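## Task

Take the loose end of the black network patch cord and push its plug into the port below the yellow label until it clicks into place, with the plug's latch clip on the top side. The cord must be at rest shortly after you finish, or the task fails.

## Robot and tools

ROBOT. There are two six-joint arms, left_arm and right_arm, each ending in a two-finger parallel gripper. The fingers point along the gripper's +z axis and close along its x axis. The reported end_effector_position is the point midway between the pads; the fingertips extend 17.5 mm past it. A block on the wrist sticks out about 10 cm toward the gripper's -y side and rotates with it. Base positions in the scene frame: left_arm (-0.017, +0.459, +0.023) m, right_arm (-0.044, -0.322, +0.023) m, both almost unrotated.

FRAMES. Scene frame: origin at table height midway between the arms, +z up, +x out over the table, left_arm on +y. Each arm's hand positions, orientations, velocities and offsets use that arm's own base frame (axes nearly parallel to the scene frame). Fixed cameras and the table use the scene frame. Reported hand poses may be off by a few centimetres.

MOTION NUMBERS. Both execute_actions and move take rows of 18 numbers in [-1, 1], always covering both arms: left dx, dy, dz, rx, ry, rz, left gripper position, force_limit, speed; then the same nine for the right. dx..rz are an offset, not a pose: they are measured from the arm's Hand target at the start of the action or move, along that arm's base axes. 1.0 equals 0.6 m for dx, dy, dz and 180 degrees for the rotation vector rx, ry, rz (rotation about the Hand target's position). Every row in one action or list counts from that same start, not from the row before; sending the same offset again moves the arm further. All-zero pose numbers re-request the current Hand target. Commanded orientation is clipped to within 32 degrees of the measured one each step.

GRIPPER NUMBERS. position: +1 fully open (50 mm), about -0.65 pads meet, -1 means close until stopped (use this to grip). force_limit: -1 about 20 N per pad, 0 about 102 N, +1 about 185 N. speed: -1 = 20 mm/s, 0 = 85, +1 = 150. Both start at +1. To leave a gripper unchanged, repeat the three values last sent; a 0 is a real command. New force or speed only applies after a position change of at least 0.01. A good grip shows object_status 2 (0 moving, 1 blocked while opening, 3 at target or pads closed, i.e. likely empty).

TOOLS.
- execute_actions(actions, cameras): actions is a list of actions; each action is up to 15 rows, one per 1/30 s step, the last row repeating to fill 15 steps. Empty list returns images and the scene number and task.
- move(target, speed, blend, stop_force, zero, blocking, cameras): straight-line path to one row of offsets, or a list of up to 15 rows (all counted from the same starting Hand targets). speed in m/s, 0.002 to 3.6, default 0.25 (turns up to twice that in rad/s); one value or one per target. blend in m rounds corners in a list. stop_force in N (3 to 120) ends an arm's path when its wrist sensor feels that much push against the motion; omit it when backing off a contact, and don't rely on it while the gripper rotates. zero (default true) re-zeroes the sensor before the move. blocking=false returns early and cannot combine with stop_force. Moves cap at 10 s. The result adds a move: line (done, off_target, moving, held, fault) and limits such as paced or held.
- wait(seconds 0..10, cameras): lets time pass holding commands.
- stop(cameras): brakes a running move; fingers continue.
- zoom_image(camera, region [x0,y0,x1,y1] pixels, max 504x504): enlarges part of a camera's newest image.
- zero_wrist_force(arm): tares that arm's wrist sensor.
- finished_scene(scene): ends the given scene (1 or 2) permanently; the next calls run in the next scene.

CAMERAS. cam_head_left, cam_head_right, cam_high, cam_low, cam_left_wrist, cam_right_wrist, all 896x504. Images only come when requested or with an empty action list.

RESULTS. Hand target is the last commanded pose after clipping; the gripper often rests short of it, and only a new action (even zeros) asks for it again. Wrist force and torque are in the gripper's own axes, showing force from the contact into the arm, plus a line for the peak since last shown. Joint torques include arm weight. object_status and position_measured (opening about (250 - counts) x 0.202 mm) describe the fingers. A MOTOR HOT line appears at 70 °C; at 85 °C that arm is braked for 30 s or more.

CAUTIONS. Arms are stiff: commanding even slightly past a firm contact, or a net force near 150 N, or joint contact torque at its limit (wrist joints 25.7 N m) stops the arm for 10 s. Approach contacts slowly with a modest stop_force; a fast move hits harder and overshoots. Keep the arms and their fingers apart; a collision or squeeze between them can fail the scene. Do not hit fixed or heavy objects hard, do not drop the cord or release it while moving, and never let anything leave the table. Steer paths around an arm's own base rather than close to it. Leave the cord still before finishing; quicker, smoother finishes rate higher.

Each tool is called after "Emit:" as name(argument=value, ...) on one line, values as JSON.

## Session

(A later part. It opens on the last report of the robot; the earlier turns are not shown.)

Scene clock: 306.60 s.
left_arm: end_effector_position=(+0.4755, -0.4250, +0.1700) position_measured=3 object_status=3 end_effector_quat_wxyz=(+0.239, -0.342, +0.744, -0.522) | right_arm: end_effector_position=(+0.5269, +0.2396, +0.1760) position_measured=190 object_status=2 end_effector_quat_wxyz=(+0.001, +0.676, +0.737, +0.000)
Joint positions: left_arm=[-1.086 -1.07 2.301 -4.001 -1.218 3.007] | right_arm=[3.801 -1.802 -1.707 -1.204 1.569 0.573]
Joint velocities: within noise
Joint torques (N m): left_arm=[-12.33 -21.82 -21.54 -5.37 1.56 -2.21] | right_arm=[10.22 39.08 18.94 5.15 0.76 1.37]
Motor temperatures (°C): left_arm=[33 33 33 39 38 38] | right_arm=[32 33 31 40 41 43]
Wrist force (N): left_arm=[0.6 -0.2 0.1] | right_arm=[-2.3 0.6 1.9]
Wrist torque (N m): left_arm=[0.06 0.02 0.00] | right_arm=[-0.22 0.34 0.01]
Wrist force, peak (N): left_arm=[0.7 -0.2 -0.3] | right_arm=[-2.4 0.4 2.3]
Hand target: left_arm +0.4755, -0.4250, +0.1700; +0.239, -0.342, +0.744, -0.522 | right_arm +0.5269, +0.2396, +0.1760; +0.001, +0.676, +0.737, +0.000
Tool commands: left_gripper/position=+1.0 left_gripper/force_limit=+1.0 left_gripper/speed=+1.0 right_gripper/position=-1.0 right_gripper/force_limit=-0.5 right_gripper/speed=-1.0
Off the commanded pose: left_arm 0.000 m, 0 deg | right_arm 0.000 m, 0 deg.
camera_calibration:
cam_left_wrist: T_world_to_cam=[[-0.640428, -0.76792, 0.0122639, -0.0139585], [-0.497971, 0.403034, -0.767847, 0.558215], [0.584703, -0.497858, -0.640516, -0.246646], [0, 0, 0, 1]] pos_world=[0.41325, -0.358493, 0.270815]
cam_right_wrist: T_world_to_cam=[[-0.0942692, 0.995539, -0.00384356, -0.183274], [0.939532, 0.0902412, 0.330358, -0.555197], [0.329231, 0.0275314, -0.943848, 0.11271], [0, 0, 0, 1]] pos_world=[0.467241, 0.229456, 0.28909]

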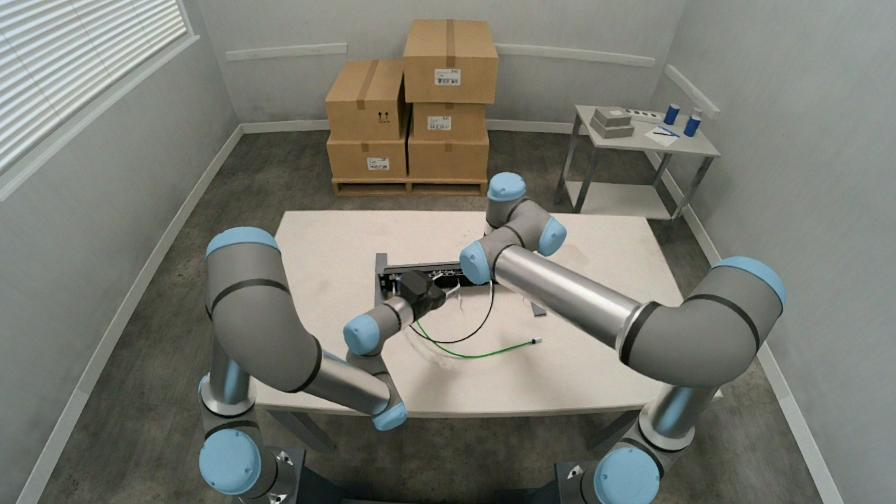

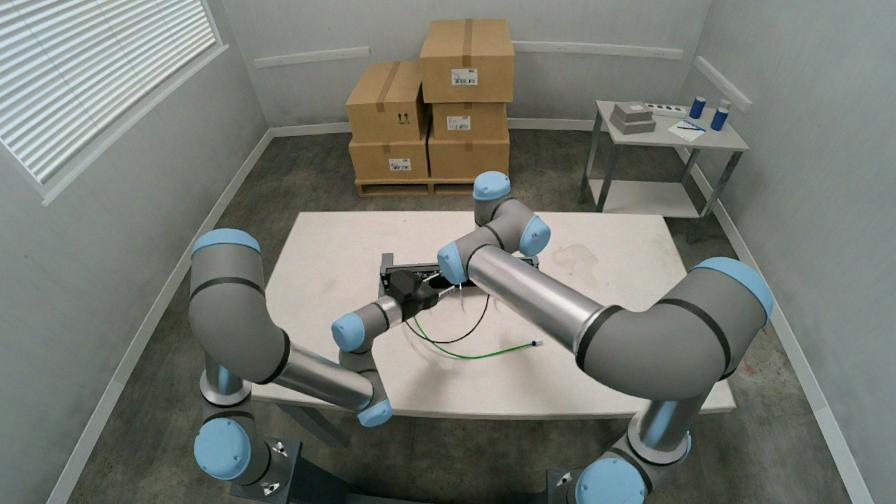

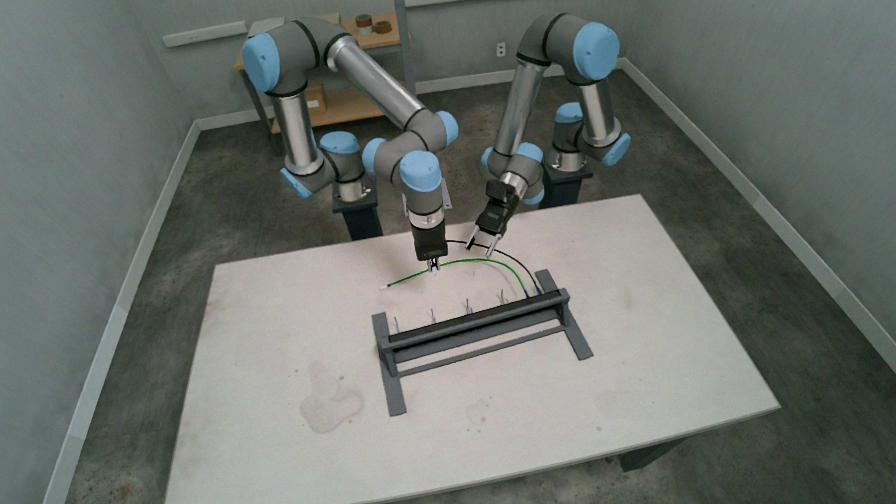

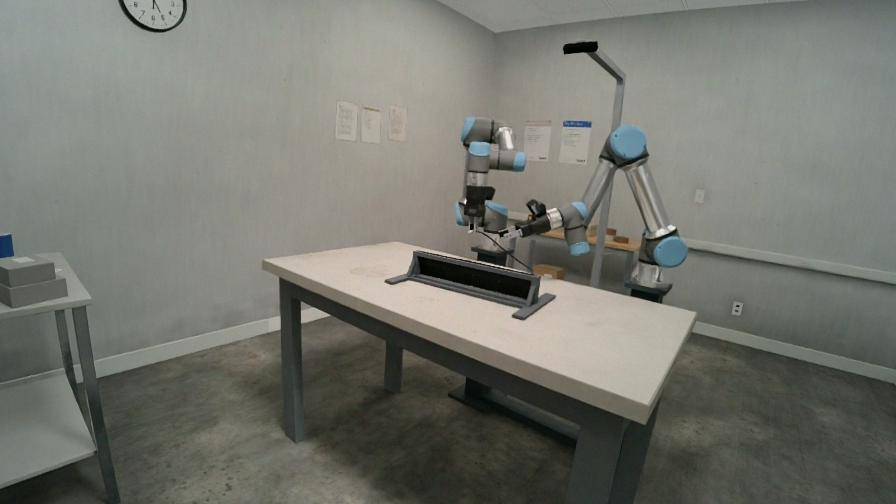

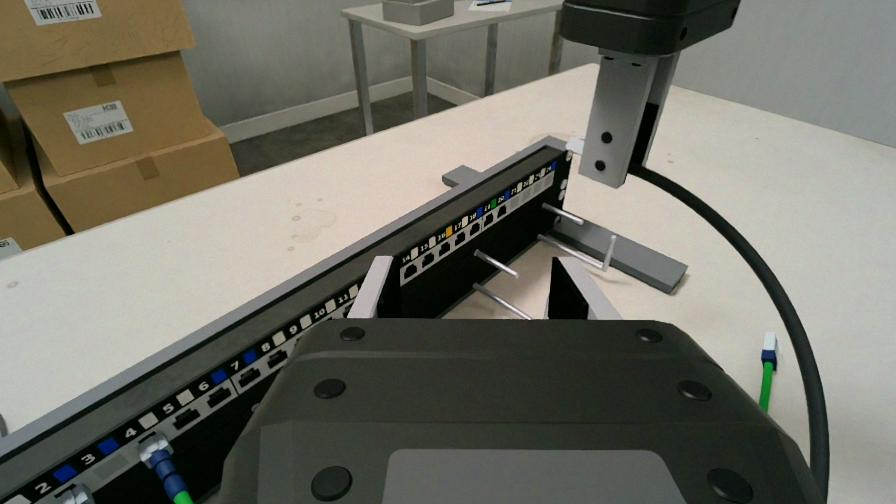

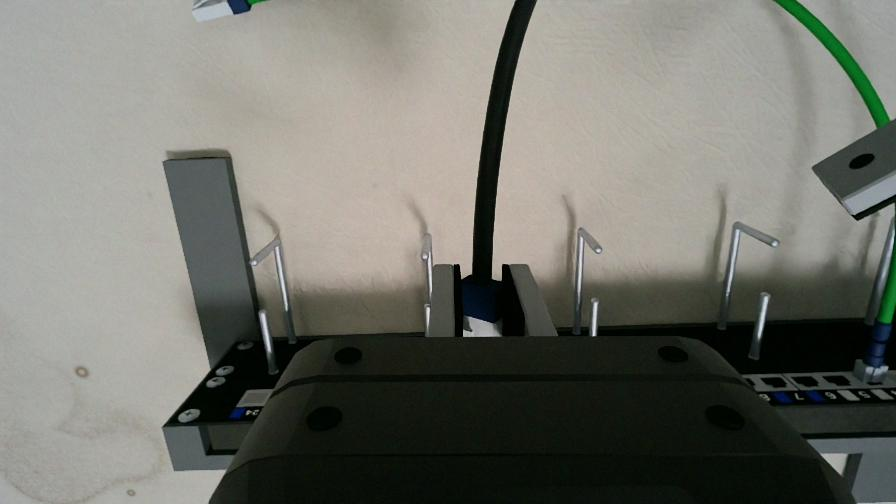

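Emit:
move(target=[[0,0,0,0,0,0,1,1,1,0.0925,0.0378,-0.15,-0.0716,-0.0092,0.0117,-1,-0.5,-1]], speed=0.15, cameras=["cam_left_wrist","cam_right_wrist"])

Emit:
zoom_image(camera="cam_left_wrist", region=[410, 190, 530, 280])

Emit:
zoom_image(camera="cam_right_wrist", region=[400, 220, 570, 340])

Scene clock: 349.80 s.
left_arm: end_effector_position=(+0.4755, -0.4250, +0.1700) position_measured=3 object_status=3 end_effector_quat_wxyz=(+0.239, -0.342, +0.744, -0.522) | right_arm: end_effector_position=(+0.5823, +0.2623, +0.0861) position_measured=190 object_status=2 end_effector_quat_wxyz=(+0.087, +0.658, +0.745, -0.073)
Joint positions: left_arm=[-1.086 -1.07 2.301 -4.001 -1.218 3.007] | right_arm=[3.855 -2.06 -1.579 -1.198 1.379 0.601]
Joint torques (N m): left_arm=[-12.98 -21.65 -22.12 -5.37 1.69 -2.24] | right_arm=[-7.48 36.73 17.92 4.37 0.67 -1.95]
Wrist force (N): left_arm=[0.2 -0.1 -0.1] | right_arm=[-2.2 0.0 1.3]
Wrist torque (N m): left_arm=[0.08 0.09 0.00] | right_arm=[-0.28 0.40 -0.07]
Wrist force, peak (N): left_arm=[0.7 0.2 -0.3] | right_arm=[-0.6 1.2 3.6]
Hand target: left_arm +0.4755, -0.4250, +0.1700; +0.239, -0.342, +0.744, -0.522 | right_arm +0.5824, +0.2623, +0.0860; +0.087, +0.658, +0.745, -0.073
Off the commanded pose: left_arm 0.000 m, 0 deg | right_arm 0.000 m, 0 deg.
move: done
camera_calibration:
cam_left_wrist: T_world_to_cam=[[-0.640428, -0.76792, 0.0122639, -0.0139585], [-0.497971, 0.403034, -0.767847, 0.558215], [0.584703, -0.497858, -0.640516, -0.246646], [0, 0, 0, 1]] pos_world=[0.41325, -0.358493, 0.270815]
cam_right_wrist: T_world_to_cam=[[-0.127082, 0.965222, -0.228467, -0.154651], [0.924727, 0.198608, 0.324708, -0.598924], [0.358791, -0.170005, -0.917806, 0.0412554], [0, 0, 0, 1]] pos_world=[0.519385, 0.275237, 0.197007]
Images, in order (width x height): cam_left_wrist 896x504, cam_right_wrist 896x504.

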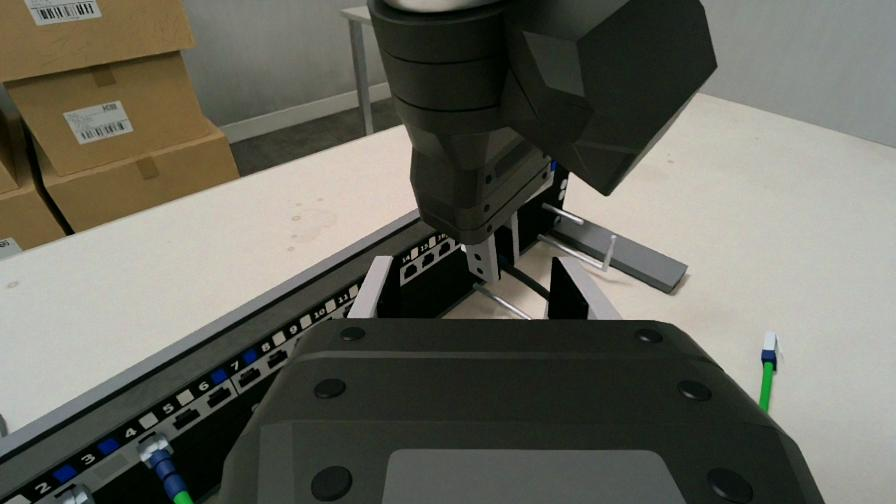

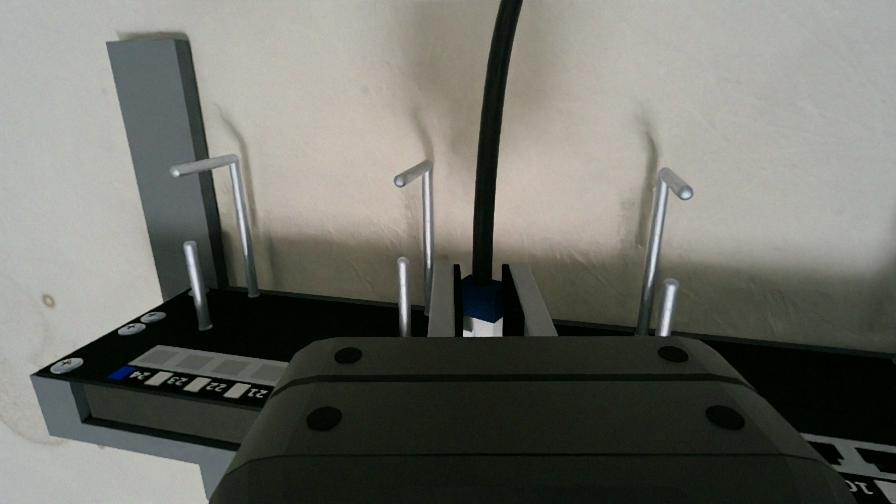

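Scaled by 4.200 from the camera's 896x504 image, which has a finer 1280x720 frame.

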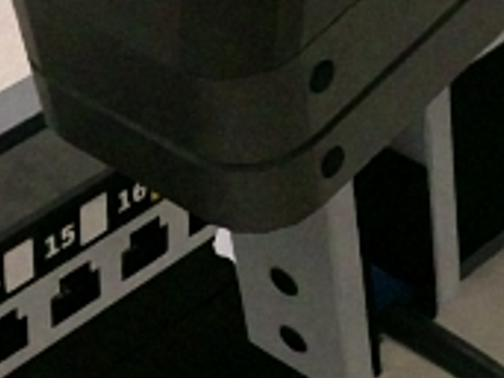

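Scaled by 2.965 from the camera's 896x504 image, which has a finer 1280x720 frame.

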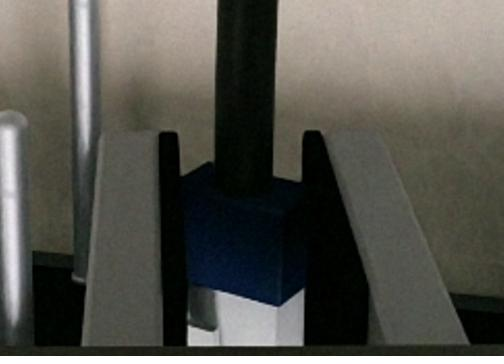

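Emit:
move(target=[[0.0708,0.0483,-0.07,-0.0373,-0.0331,-0.0923,1,1,1,0,0,0,0,0,0,-1,-0.5,-1]], speed=0.12, cameras=["cam_left_wrist"])

Emit:
zoom_image(camera="cam_left_wrist", region=[400, 190, 520, 280])

Scene clock: 384.63 s.
left_arm: end_effector_position=(+0.5181, -0.3960, +0.1280) position_measured=3 object_status=3 end_effector_quat_wxyz=(+0.179, -0.217, +0.741, -0.610) | right_arm: end_effector_position=(+0.5824, +0.2623, +0.0860) position_measured=190 object_status=2 end_effector_quat_wxyz=(+0.087, +0.658, +0.745, -0.073)
Joint positions: left_arm=[-0.767 -0.787 2.15 -4.308 -1.799 3.188] | right_arm=[3.855 -2.06 -1.578 -1.198 1.379 0.601]
Joint torques (N m): left_arm=[-6.89 -45.81 -2.79 -0.46 -1.22 -2.63] | right_arm=[-8.12 35.63 27.7 5.14 -2.14 -2.43]
Wrist force (N): left_arm=[-0.1 -0.6 0.1] | right_arm=[-1.6 0.5 1.4]
Wrist torque (N m): left_arm=[-0.09 0.12 0.04] | right_arm=[-0.20 0.30 -0.05]
Wrist force, peak (N): left_arm=[1.2 -1.1 -0.4] | right_arm=[-2.2 0.1 1.9]
Hand target: left_arm +0.5180, -0.3961, +0.1280; +0.179, -0.217, +0.741, -0.610 | right_arm +0.5824, +0.2623, +0.0860; +0.087, +0.658, +0.745, -0.073
Off the commanded pose: left_arm 0.000 m, 0 deg | right_arm 0.000 m, 0 deg.
move: done
camera_calibration:
cam_left_wrist: T_world_to_cam=[[-0.834551, -0.550781, 0.0128415, 0.222566], [-0.291983, 0.42241, -0.858088, 0.447987], [0.467194, -0.719868, -0.513342, -0.327288], [0, 0, 0, 1]] pos_world=[0.469454, -0.302254, 0.213544]
Images, in order (width x height): cam_left_wrist 896x504.

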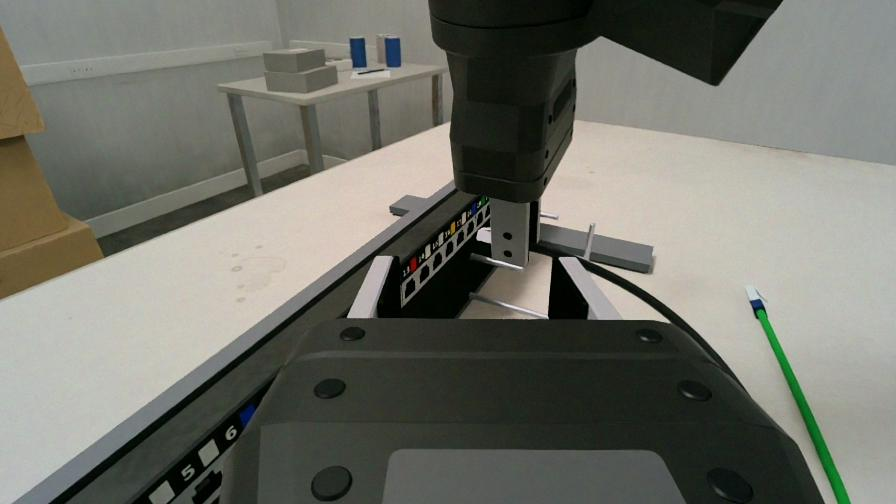

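Scaled by 4.200 from the camera's 896x504 image, which has a finer 1280x720 frame.

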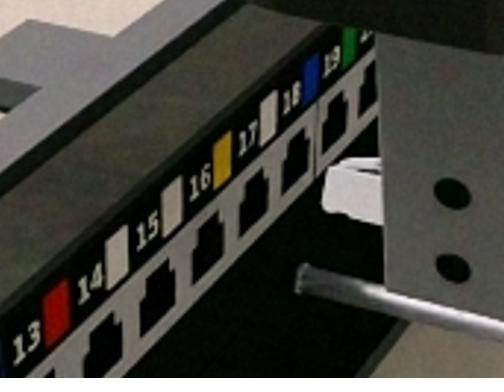

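Emit:
zoom_image(camera="cam_left_wrist", region=[450, 210, 500, 255])

Scaled by 10.080 from the camera's 896x504 image, which has a finer 1280x720 frame.

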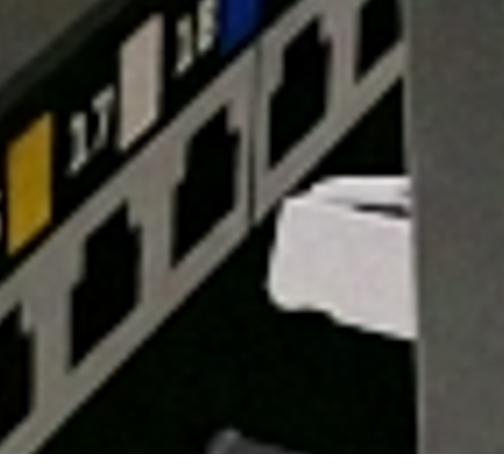

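Emit:
move(target=[[0,0,0,0,0,0,1,1,1,-0.1033,-0.01,0.0817,0,0,0.508,-1,-0.5,-1]], speed=0.2, cameras=["cam_left_wrist","cam_high"])

Emit:
zoom_image(camera="cam_left_wrist", region=[580, 160, 700, 260])

Scene clock: 473.37 s.
left_arm: end_effector_position=(+0.5180, -0.3961, +0.1280) position_measured=3 object_status=3 end_effector_quat_wxyz=(+0.179, -0.217, +0.741, -0.610) | right_arm: end_effector_position=(+0.5204, +0.2562, +0.1351) position_measured=190 object_status=2 end_effector_quat_wxyz=(+0.113, -0.074, +0.991, +0.011)
Joint positions: left_arm=[-0.767 -0.787 2.15 -4.308 -1.799 3.188] | right_arm=[3.888 -1.757 -1.955 -0.807 1.448 -0.986]
Joint torques (N m): left_arm=[-12.13 -50.77 -0.23 -0.15 0.69 -2.58] | right_arm=[6.28 23.05 29.55 1.08 -3.56 -1.63]
Wrist force (N): left_arm=[0.1 0.0 0.2] | right_arm=[-1.7 0.3 2.7]
Wrist torque (N m): left_arm=[0.00 0.10 0.04] | right_arm=[-0.27 0.31 -0.07]
Wrist force, peak (N): left_arm=[0.2 -0.4 0.3] | right_arm=[-1.9 0.3 2.8]
Hand target: left_arm +0.5180, -0.3961, +0.1280; +0.179, -0.217, +0.741, -0.610 | right_arm +0.5204, +0.2563, +0.1350; +0.113, -0.074, +0.991, +0.011
Off the commanded pose: left_arm 0.000 m, 0 deg | right_arm 0.000 m, 0 deg.
move: done
camera_calibration:
cam_left_wrist: T_world_to_cam=[[-0.834656, -0.550623, 0.0127919, 0.222589], [-0.29186, 0.422478, -0.858097, 0.447923], [0.467084, -0.719949, -0.513329, -0.327217], [0, 0, 0, 1]] pos_world=[0.469354, -0.302254, 0.213544]
Images, in order (width x height): cam_high 896x504, cam_left_wrist 896x504.

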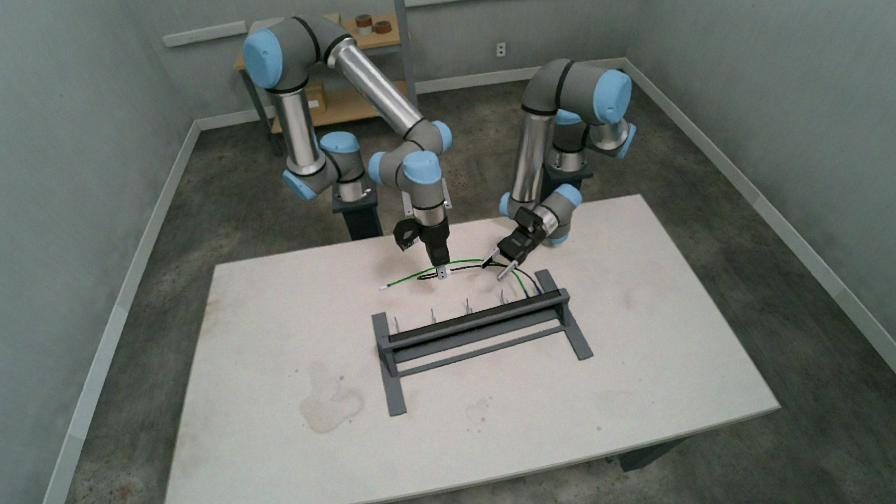

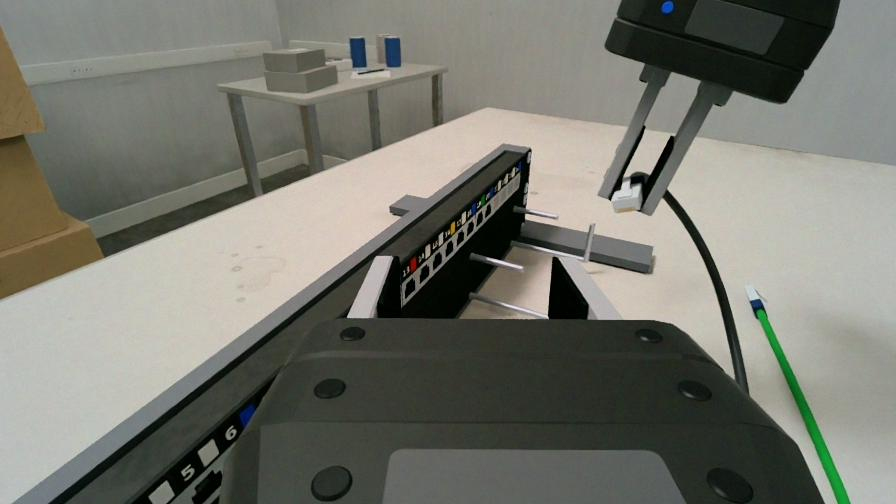

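Scaled by 4.200 from the camera's 896x504 image, which has a finer 1280x720 frame.

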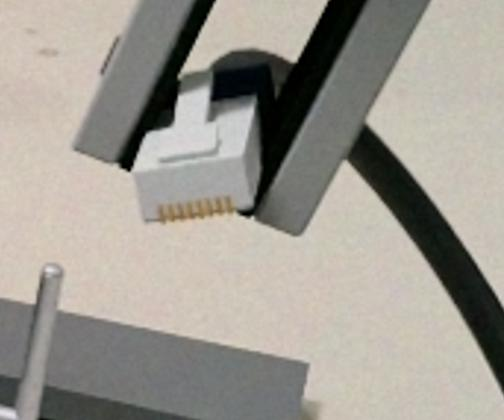

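Emit:
move(target=[[0,0,0,0,0,0,1,1,1,-0.352,-0.0455,-0.10,0.0878,0.042,-0.8204,-1,-0.5,-1],[0,0,0,0,0,0,1,1,1,-0.352,-0.0455,-0.185,0.0878,0.042,-0.8204,-1,-0.5,-1]], speed=[0.25,0.08], cameras=["cam_right_wrist","cam_high","cam_head_right"])

Emit:
zoom_image(camera="cam_right_wrist", region=[400, 220, 570, 340])

Scene clock: 541.63 s.
left_arm: end_effector_position=(+0.5180, -0.3961, +0.1280) position_measured=3 object_status=3 end_effector_quat_wxyz=(+0.179, -0.217, +0.741, -0.610) | right_arm: end_effector_position=(+0.3092, +0.2289, +0.0240) position_measured=190 object_status=2 end_effector_quat_wxyz=(+0.000, +0.940, +0.342, +0.000)
Joint positions: left_arm=[-0.767 -0.787 2.15 -4.308 -1.799 3.188] | right_arm=[4.133 -1.603 -2.426 -0.685 1.571 1.863]
Joint torques (N m): left_arm=[-11.21 -50.58 -1 -0.14 0.58 -2.49] | right_arm=[-6.89 16.21 24.29 2.65 -2.05 -1.27]
Wrist force (N): left_arm=[-0.2 0.0 0.3] | right_arm=[-2.3 0.4 2.2]
Wrist torque (N m): left_arm=[0.00 0.14 0.04] | right_arm=[-0.20 0.33 0.12]
Wrist force, peak (N): left_arm=[0.2 -0.3 0.5] | right_arm=[-2.6 0.5 3.5]
Hand target: left_arm +0.5180, -0.3961, +0.1280; +0.179, -0.217, +0.741, -0.610 | right_arm +0.3092, +0.2290, +0.0240; +0.000, +0.940, +0.343, +0.000
Off the commanded pose: left_arm 0.000 m, 0 deg | right_arm 0.000 m, 0 deg.
move: done
camera_calibration:
cam_right_wrist: T_world_to_cam=[[0.760905, 0.648855, -0.00334607, -0.378827], [0.613256, -0.717455, 0.330416, -0.0137349], [0.211992, -0.253467, -0.943829, 0.141786], [0, 0, 0, 1]] pos_world=[0.266617, 0.271888, 0.137092]
Images, in order (width x height): cam_head_right 896x504, cam_high 896x504, cam_right_wrist 896x504.

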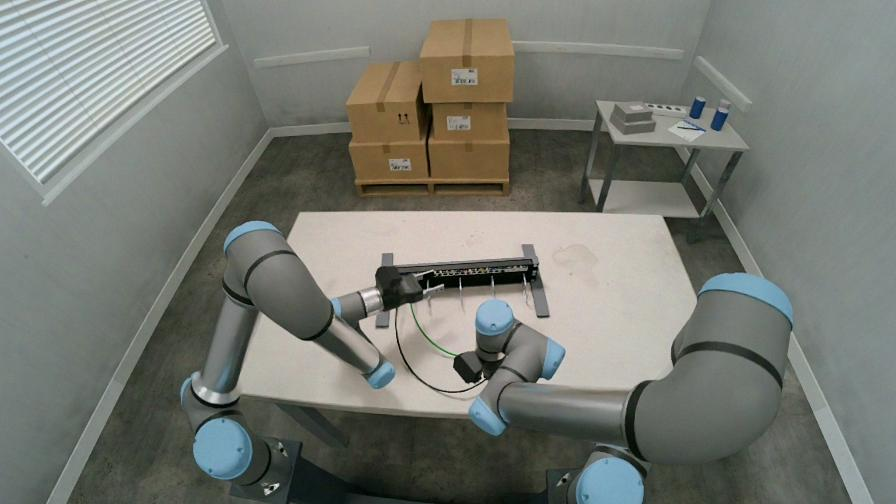

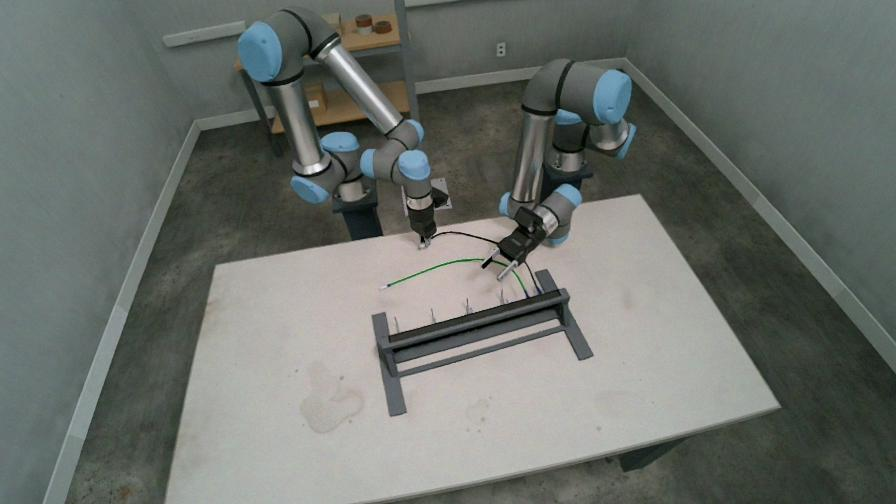

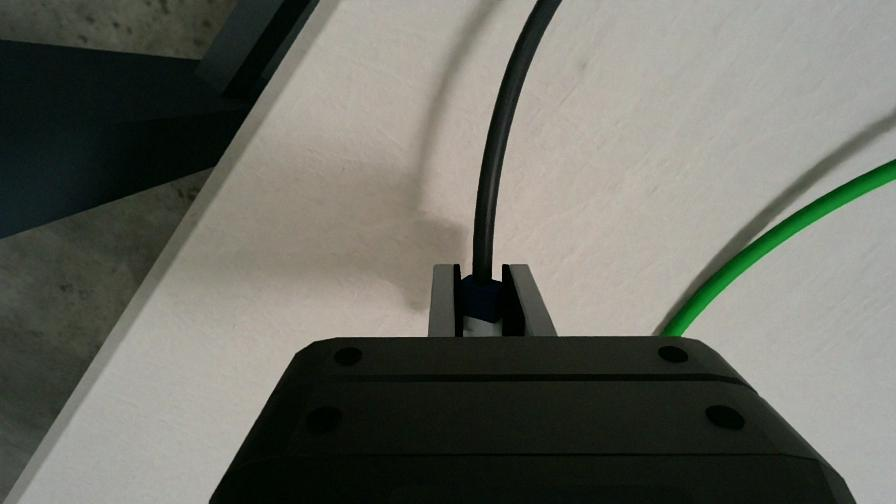

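Scaled by 2.965 from the camera's 896x504 image, which has a finer 1280x720 frame.

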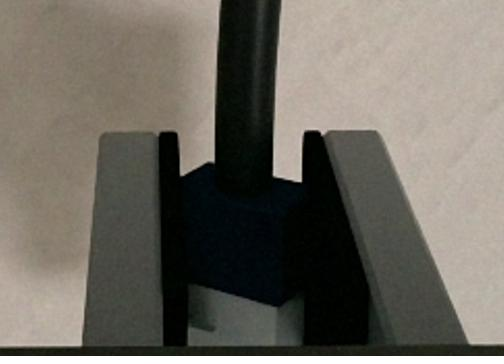

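Emit:
move(target=[[0,0,0,0,0,0,1,1,1,0,0,-0.03,0,0,0,-0.98,-1,-1]], speed=0.03)

Emit:
move(target=[[0,0,0,0,0,0,1,1,1,0,0,-0.035,0,0,0,-0.98,-1,-1]], speed=0.006, stop_force=5, cameras=["cam_right_wrist"])

Emit:
zoom_image(camera="cam_right_wrist", region=[400, 220, 570, 340])

Scene clock: 554.77 s.
left_arm: end_effector_position=(+0.5180, -0.3961, +0.1280) position_measured=3 object_status=3 end_effector_quat_wxyz=(+0.179, -0.217, +0.741, -0.610) | right_arm: end_effector_position=(+0.3091, +0.2289, +0.0060) position_measured=190 object_status=2 end_effector_quat_wxyz=(+0.000, +0.940, +0.343, +0.000) end_effector_velocity=(+0.000, -0.001, +0.000) end_effector_angular_velocity=(-0.003, +0.002, +0.002)
Joint positions: left_arm=[-0.767 -0.787 2.15 -4.308 -1.799 3.188] | right_arm=[4.133 -1.655 -2.444 -0.614 1.571 1.863]
Joint velocities: left_arm=[within noise] | right_arm=[0 0.002 0.001 -0.006 0 -0.003]
Joint torques (N m): left_arm=[-10.68 -49.93 -1.25 -0.24 0.67 -2.4] | right_arm=[5.77 26.25 23.16 0.76 1.35 -1.13]
Wrist force (N): left_arm=[0.0 -0.3 0.2] | right_arm=[-2.5 0.6 2.1]
Wrist torque (N m): left_arm=[-0.04 0.11 0.05] | right_arm=[-0.15 0.37 0.14]
Wrist force, peak (N): left_arm=[0.4 -0.3 0.4] | right_arm=[-2.8 0.5 2.8]
Hand target: left_arm +0.5180, -0.3961, +0.1280; +0.179, -0.217, +0.741, -0.610 | right_arm +0.3092, +0.2290, +0.0060; +0.000, +0.940, +0.343, +0.000
Off the commanded pose: left_arm 0.000 m, 0 deg | right_arm 0.000 m, 0 deg.
move: done

Scene clock: 557.53 s.
left_arm: end_effector_position=(+0.5180, -0.3961, +0.1280) position_measured=3 object_status=3 end_effector_quat_wxyz=(+0.179, -0.217, +0.741, -0.610) | right_arm: end_effector_position=(+0.3092, +0.2290, -0.0044) position_measured=190 object_status=2 end_effector_quat_wxyz=(+0.000, +0.940, +0.343, +0.000)
Joint positions: left_arm=[-0.767 -0.787 2.15 -4.308 -1.799 3.188] | right_arm=[4.133 -1.687 -2.454 -0.573 1.571 1.863]
Joint torques (N m): left_arm=[-9.95 -49.58 -1.37 -0.09 0.66 -2.54] | right_arm=[5.9 25.33 21.19 0.61 1.22 -1.36]
Wrist force (N): left_arm=[0.0 -0.5 0.1] | right_arm=[-3.1 1.6 -3.1]
Wrist torque (N m): left_arm=[-0.08 0.11 0.04] | right_arm=[-0.07 0.34 0.14]
Wrist force, peak (N): left_arm=[0.1 -0.5 0.4] | right_arm=[-3.5 2.1 -7.2]
Hand target: left_arm +0.5180, -0.3961, +0.1280; +0.179, -0.217, +0.741, -0.610 | right_arm +0.3092, +0.2290, -0.0044; +0.000, +0.940, +0.343, +0.000 (not the last commanded pose)
Off the commanded pose: left_arm 0.000 m, 0 deg | right_arm 0.011 m, 0 deg.
move: contact (right_arm)
camera_calibration:
cam_right_wrist: T_world_to_cam=[[0.760788, 0.648992, -0.00325906, -0.379003], [0.613366, -0.717367, 0.330405, -0.00433075], [0.212092, -0.253367, -0.943834, 0.114953], [0, 0, 0, 1]] pos_world=[0.266617, 0.271989, 0.108692]
Images, in order (width x height): cam_right_wrist 896x504.

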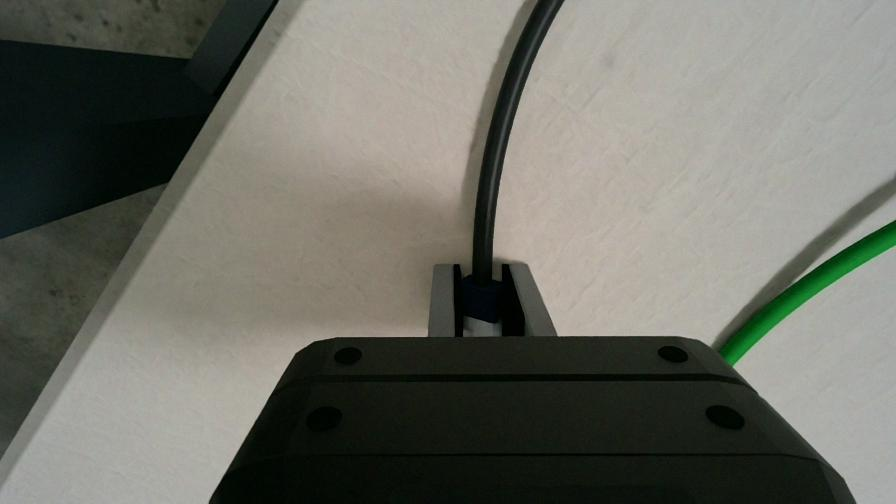

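Scaled by 2.965 from the camera's 896x504 image, which has a finer 1280x720 frame.

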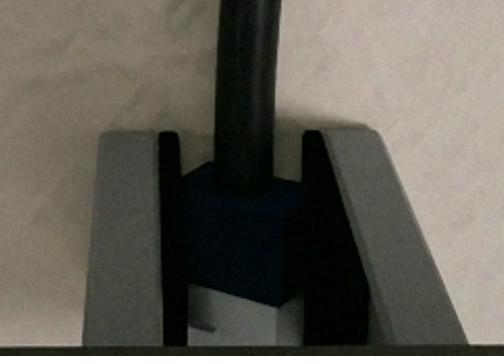

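Emit:
move(target=[[0,0,0,0,0,0,1,1,1,0,0,0.002,0,0,0,-0.98,-1,-1],[0,0,0,0,0,0,1,1,1,0,0,0.002,0,0,0,-1,-0.3,-1],[0,0,0,0,0,0,1,1,1,0.03,0.01,0.1,0,0,0.1,-1,-0.3,-1],[0,0,0,0,0,0,1,1,1,0.352,0.0455,0.2325,-0.219,-0.1,0.7985,-1,-0.3,-1]], speed=[0.02,0.02,0.15,0.25], cameras=["cam_left_wrist"])

Emit:
zoom_image(camera="cam_left_wrist", region=[580, 160, 700, 260])

Scene clock: 628.43 s.
left_arm: end_effector_position=(+0.5180, -0.3961, +0.1280) position_measured=3 object_status=3 end_effector_quat_wxyz=(+0.179, -0.217, +0.741, -0.610) | right_arm: end_effector_position=(+0.5204, +0.2562, +0.1351) position_measured=192 object_status=2 end_effector_quat_wxyz=(+0.278, -0.075, +0.957, +0.022)
Joint positions: left_arm=[-0.767 -0.787 2.15 -4.308 -1.799 3.188] | right_arm=[3.992 -1.708 -2.205 -0.344 1.221 -0.957]
Joint torques (N m): left_arm=[-8.89 -49.39 -2.4 -0.26 0.58 -2.52] | right_arm=[9.62 31.65 11.65 1.69 -3.91 -2.27]
Wrist force (N): left_arm=[0.0 -0.2 0.0] | right_arm=[-0.9 -0.6 1.8]
Wrist torque (N m): left_arm=[-0.04 0.10 0.04] | right_arm=[-0.42 0.27 -0.12]
Wrist force, peak (N): left_arm=[0.1 -0.1 0.6] | right_arm=[-3.6 1.6 -3.4]
Hand target: left_arm +0.5180, -0.3961, +0.1280; +0.179, -0.217, +0.741, -0.610 | right_arm +0.5204, +0.2563, +0.1351; +0.278, -0.075, +0.957, +0.022
Off the commanded pose: left_arm 0.000 m, 0 deg | right_arm 0.000 m, 0 deg.
move: done
camera_calibration:
cam_left_wrist: T_world_to_cam=[[-0.834656, -0.550623, 0.0127919, 0.222589], [-0.29186, 0.422478, -0.858097, 0.447923], [0.467084, -0.719949, -0.513329, -0.327217], [0, 0, 0, 1]] pos_world=[0.469354, -0.302254, 0.213544]
Images, in order (width x height): cam_left_wrist 896x504.

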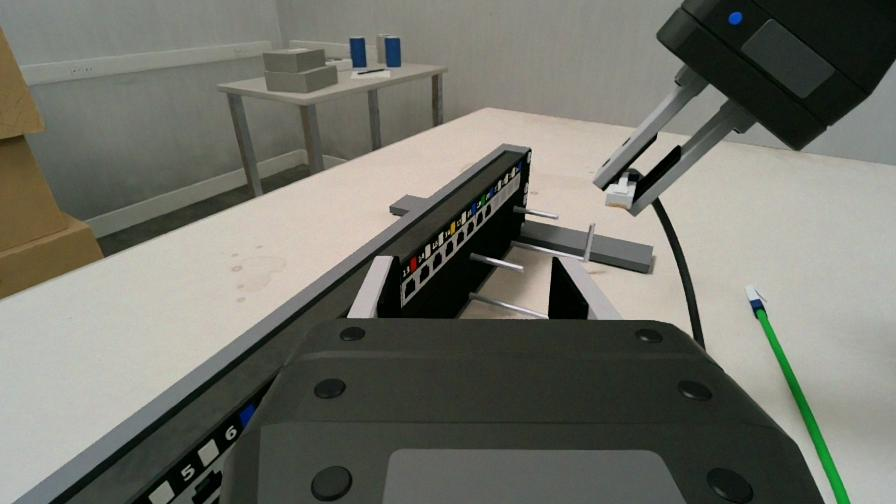

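Scaled by 4.200 from the camera's 896x504 image, which has a finer 1280x720 frame.

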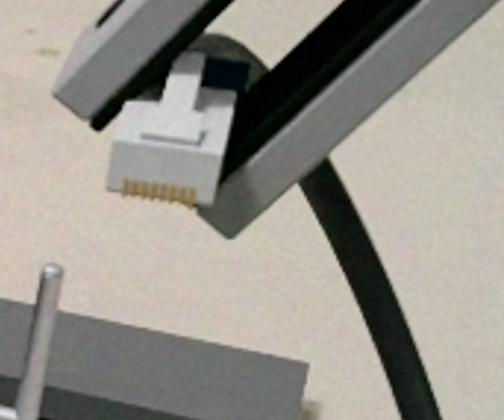

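Emit:
move(target=[[0,0,0,0,0,0,1,1,1,0.02,0.0173,-0.02,0,0,-0.51,-1,-0.3,-1],[0,0,0,0,0,0,1,1,1,0.1107,0.0173,-0.0985,0,0,-0.51,-1,-0.3,-1]], speed=[0.2,0.12], cameras=["cam_left_wrist","cam_right_wrist"])

Emit:
zoom_image(camera="cam_left_wrist", region=[440, 195, 520, 255])

Emit:
zoom_image(camera="cam_right_wrist", region=[400, 220, 570, 340])

Scene clock: 668.53 s.
left_arm: end_effector_position=(+0.5180, -0.3961, +0.1280) position_measured=3 object_status=3 end_effector_quat_wxyz=(+0.179, -0.217, +0.741, -0.610) | right_arm: end_effector_position=(+0.5869, +0.2666, +0.0761) position_measured=192 object_status=2 end_effector_quat_wxyz=(+0.210, +0.636, +0.720, -0.185)
Joint positions: left_arm=[-0.767 -0.787 2.15 -4.308 -1.799 3.188] | right_arm=[3.951 -2.182 -1.432 -1.48 1.142 0.77]
Joint torques (N m): left_arm=[-6.91 -49.25 -2.01 -0.22 0.65 -2.37] | right_arm=[9.09 43.99 17.09 -0.24 1.07 1.77]
Wrist force (N): left_arm=[-0.1 -0.3 0.2] | right_arm=[-1.1 0.4 2.0]
Wrist torque (N m): left_arm=[-0.05 0.13 0.03] | right_arm=[-0.21 0.28 -0.08]
Wrist force, peak (N): left_arm=[0.1 -0.5 0.5] | right_arm=[-0.7 1.6 3.1]
Hand target: left_arm +0.5180, -0.3961, +0.1280; +0.179, -0.217, +0.741, -0.610 | right_arm +0.5868, +0.2666, +0.0760; +0.210, +0.635, +0.720, -0.185
Off the commanded pose: left_arm 0.000 m, 0 deg | right_arm 0.000 m, 0 deg.
move: done
camera_calibration:
cam_left_wrist: T_world_to_cam=[[-0.834656, -0.550623, 0.0127919, 0.222589], [-0.29186, 0.422478, -0.858097, 0.447923], [0.467084, -0.719949, -0.513329, -0.327217], [0, 0, 0, 1]] pos_world=[0.469354, -0.302254, 0.213544]
cam_right_wrist: T_world_to_cam=[[-0.11114, 0.835289, -0.538461, -0.111611], [0.913617, 0.299096, 0.2754, -0.6172], [0.39109, -0.461339, -0.796376, 0.0806945], [0, 0, 0, 1]] pos_world=[0.519922, 0.315057, 0.174142]
Images, in order (width x height): cam_left_wrist 896x504, cam_right_wrist 896x504.

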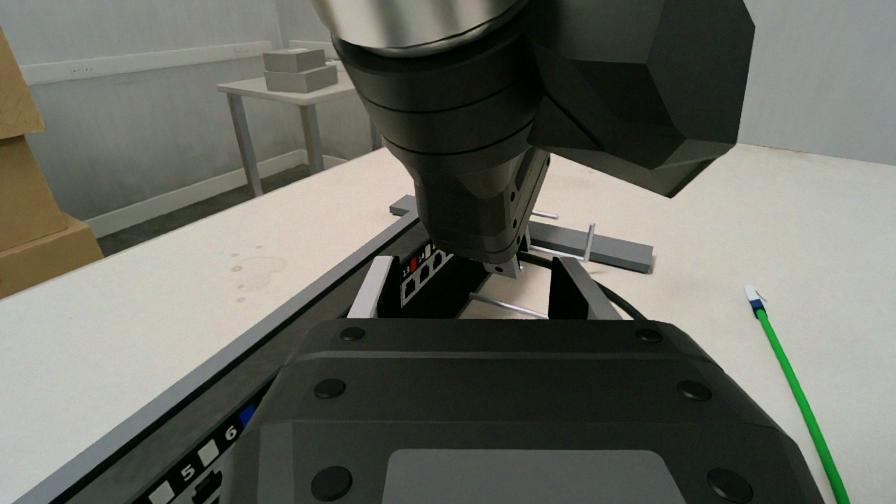

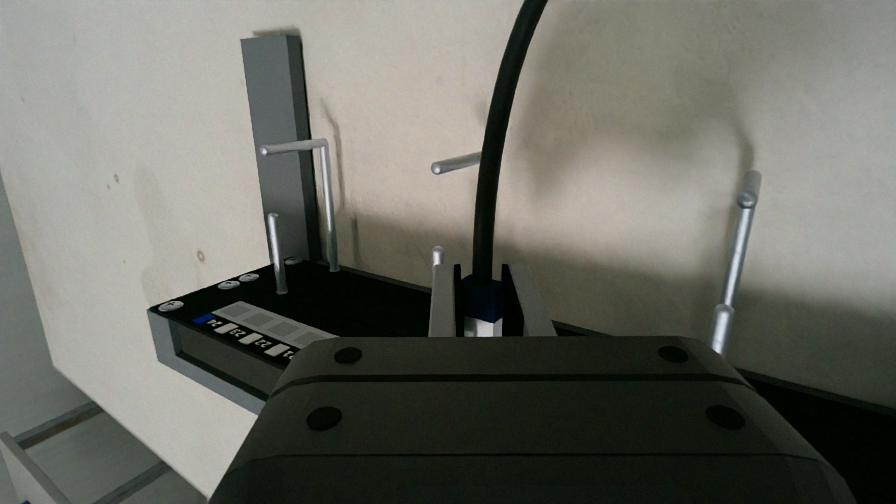

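Scaled by 6.300 from the camera's 896x504 image, which has a finer 1280x720 frame.

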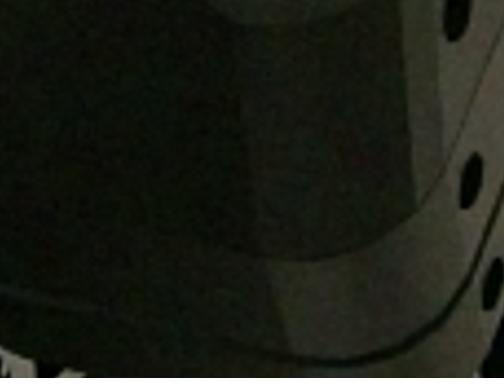

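Scaled by 2.965 from the camera's 896x504 image, which has a finer 1280x720 frame.

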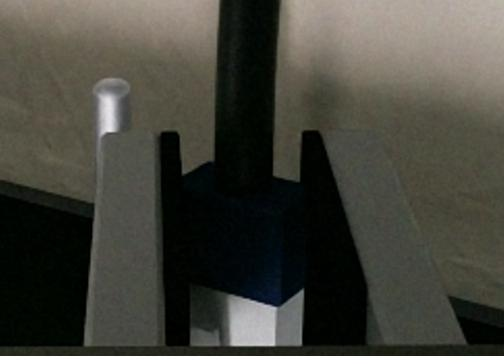

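Emit:
move(target=[[-0.06,0.1,0.12,0,0,0,0.0,-0.8,-1,0,0,0,0,0,0,-1,-0.3,-1],[-0.2858,0.1542,0.165,-0.187,0.466,-0.094,0.0,-0.8,-1,0,0,0,0,0,0,-1,-0.3,-1]], speed=0.25, blend=0.02, cameras=["cam_high","cam_head_left","cam_left_wrist"])

Scene clock: 710.50 s.
left_arm: end_effector_position=(+0.3466, -0.3035, +0.2269) position_measured=152 object_status=3 end_effector_quat_wxyz=(+0.499, +0.500, -0.500, +0.501) | right_arm: end_effector_position=(+0.5868, +0.2666, +0.0760) position_measured=192 object_status=2 end_effector_quat_wxyz=(+0.210, +0.635, +0.720, -0.185)
Joint positions: left_arm=[-0.52 -0.963 2.329 -4.506 -2.62 1.575] | right_arm=[3.951 -2.182 -1.432 -1.48 1.142 0.77]
Joint torques (N m): left_arm=[-13.17 -43.25 1.19 -0.3 0.94 -2.14] | right_arm=[9.7 39.89 28.01 -0.46 1.4 2.04]
Wrist force (N): left_arm=[1.5 0.3 0.4] | right_arm=[-0.8 0.1 1.8]
Wrist torque (N m): left_arm=[0.09 -0.49 0.20] | right_arm=[-0.27 0.25 -0.09]
Wrist force, peak (N): left_arm=[0.1 2.4 3.0] | right_arm=[-1.1 0.4 2.2]
Hand target: left_arm +0.3465, -0.3035, +0.2270; +0.499, +0.500, -0.500, +0.501 | right_arm +0.5868, +0.2666, +0.0760; +0.210, +0.635, +0.720, -0.185
Off the commanded pose: left_arm 0.000 m, 0 deg | right_arm 0.000 m, 0 deg.
move: done
camera_calibration:
cam_left_wrist: T_world_to_cam=[[0.0139352, -0.0109298, 0.999843, -0.225054], [-0.940807, 0.338526, 0.0168129, 0.444613], [-0.338657, -0.940893, -0.00556538, -0.0327432], [0, 0, 0, 1]] pos_world=[0.410342, -0.183781, 0.217361]
Images, in order (width x height): cam_head_left 896x504, cam_high 896x504, cam_left_wrist 896x504.

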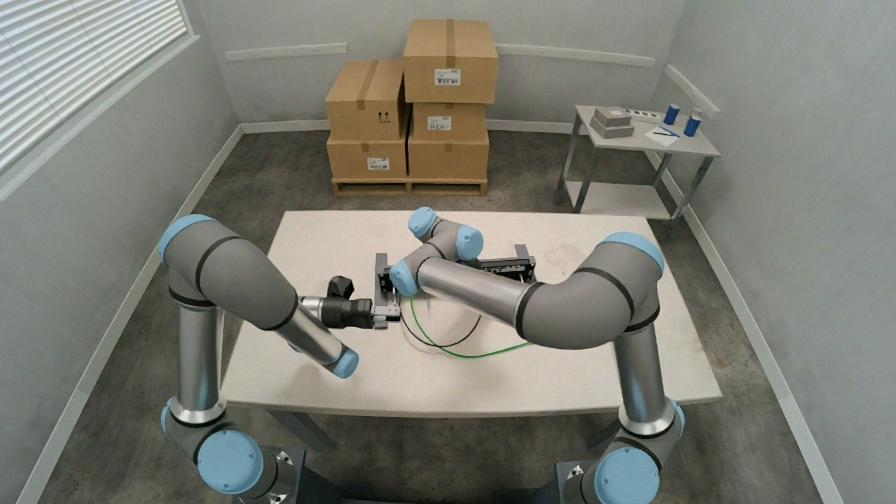

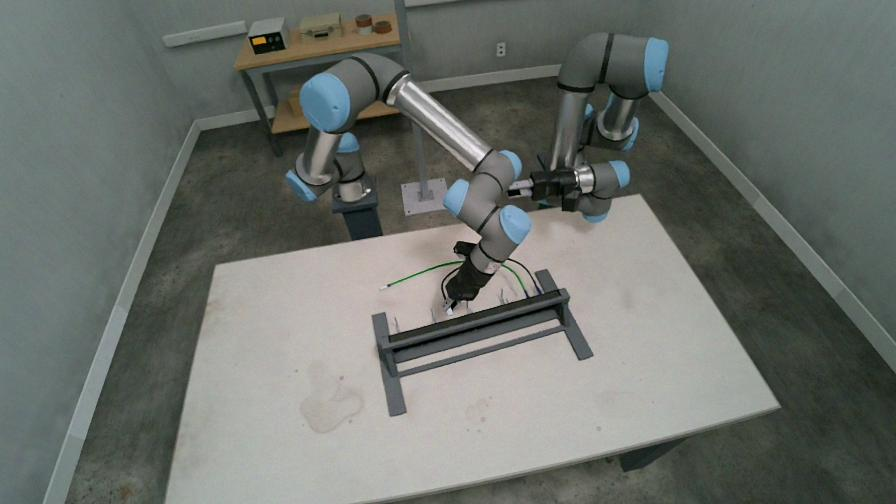

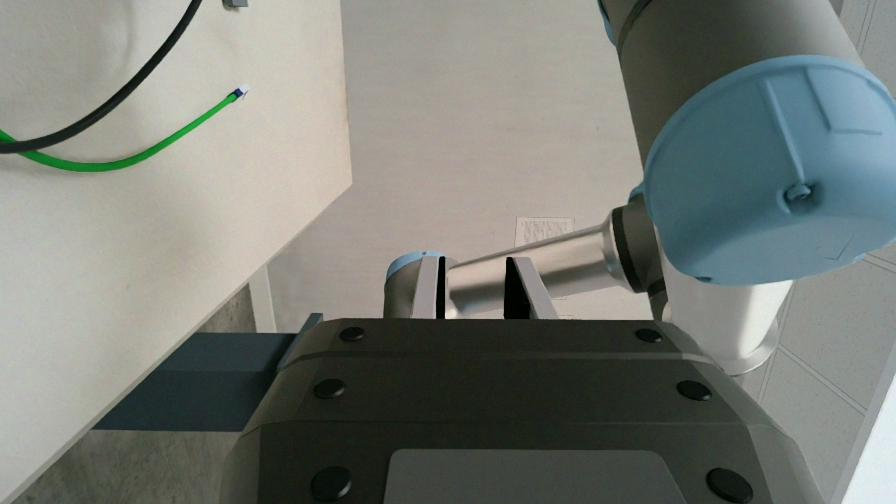

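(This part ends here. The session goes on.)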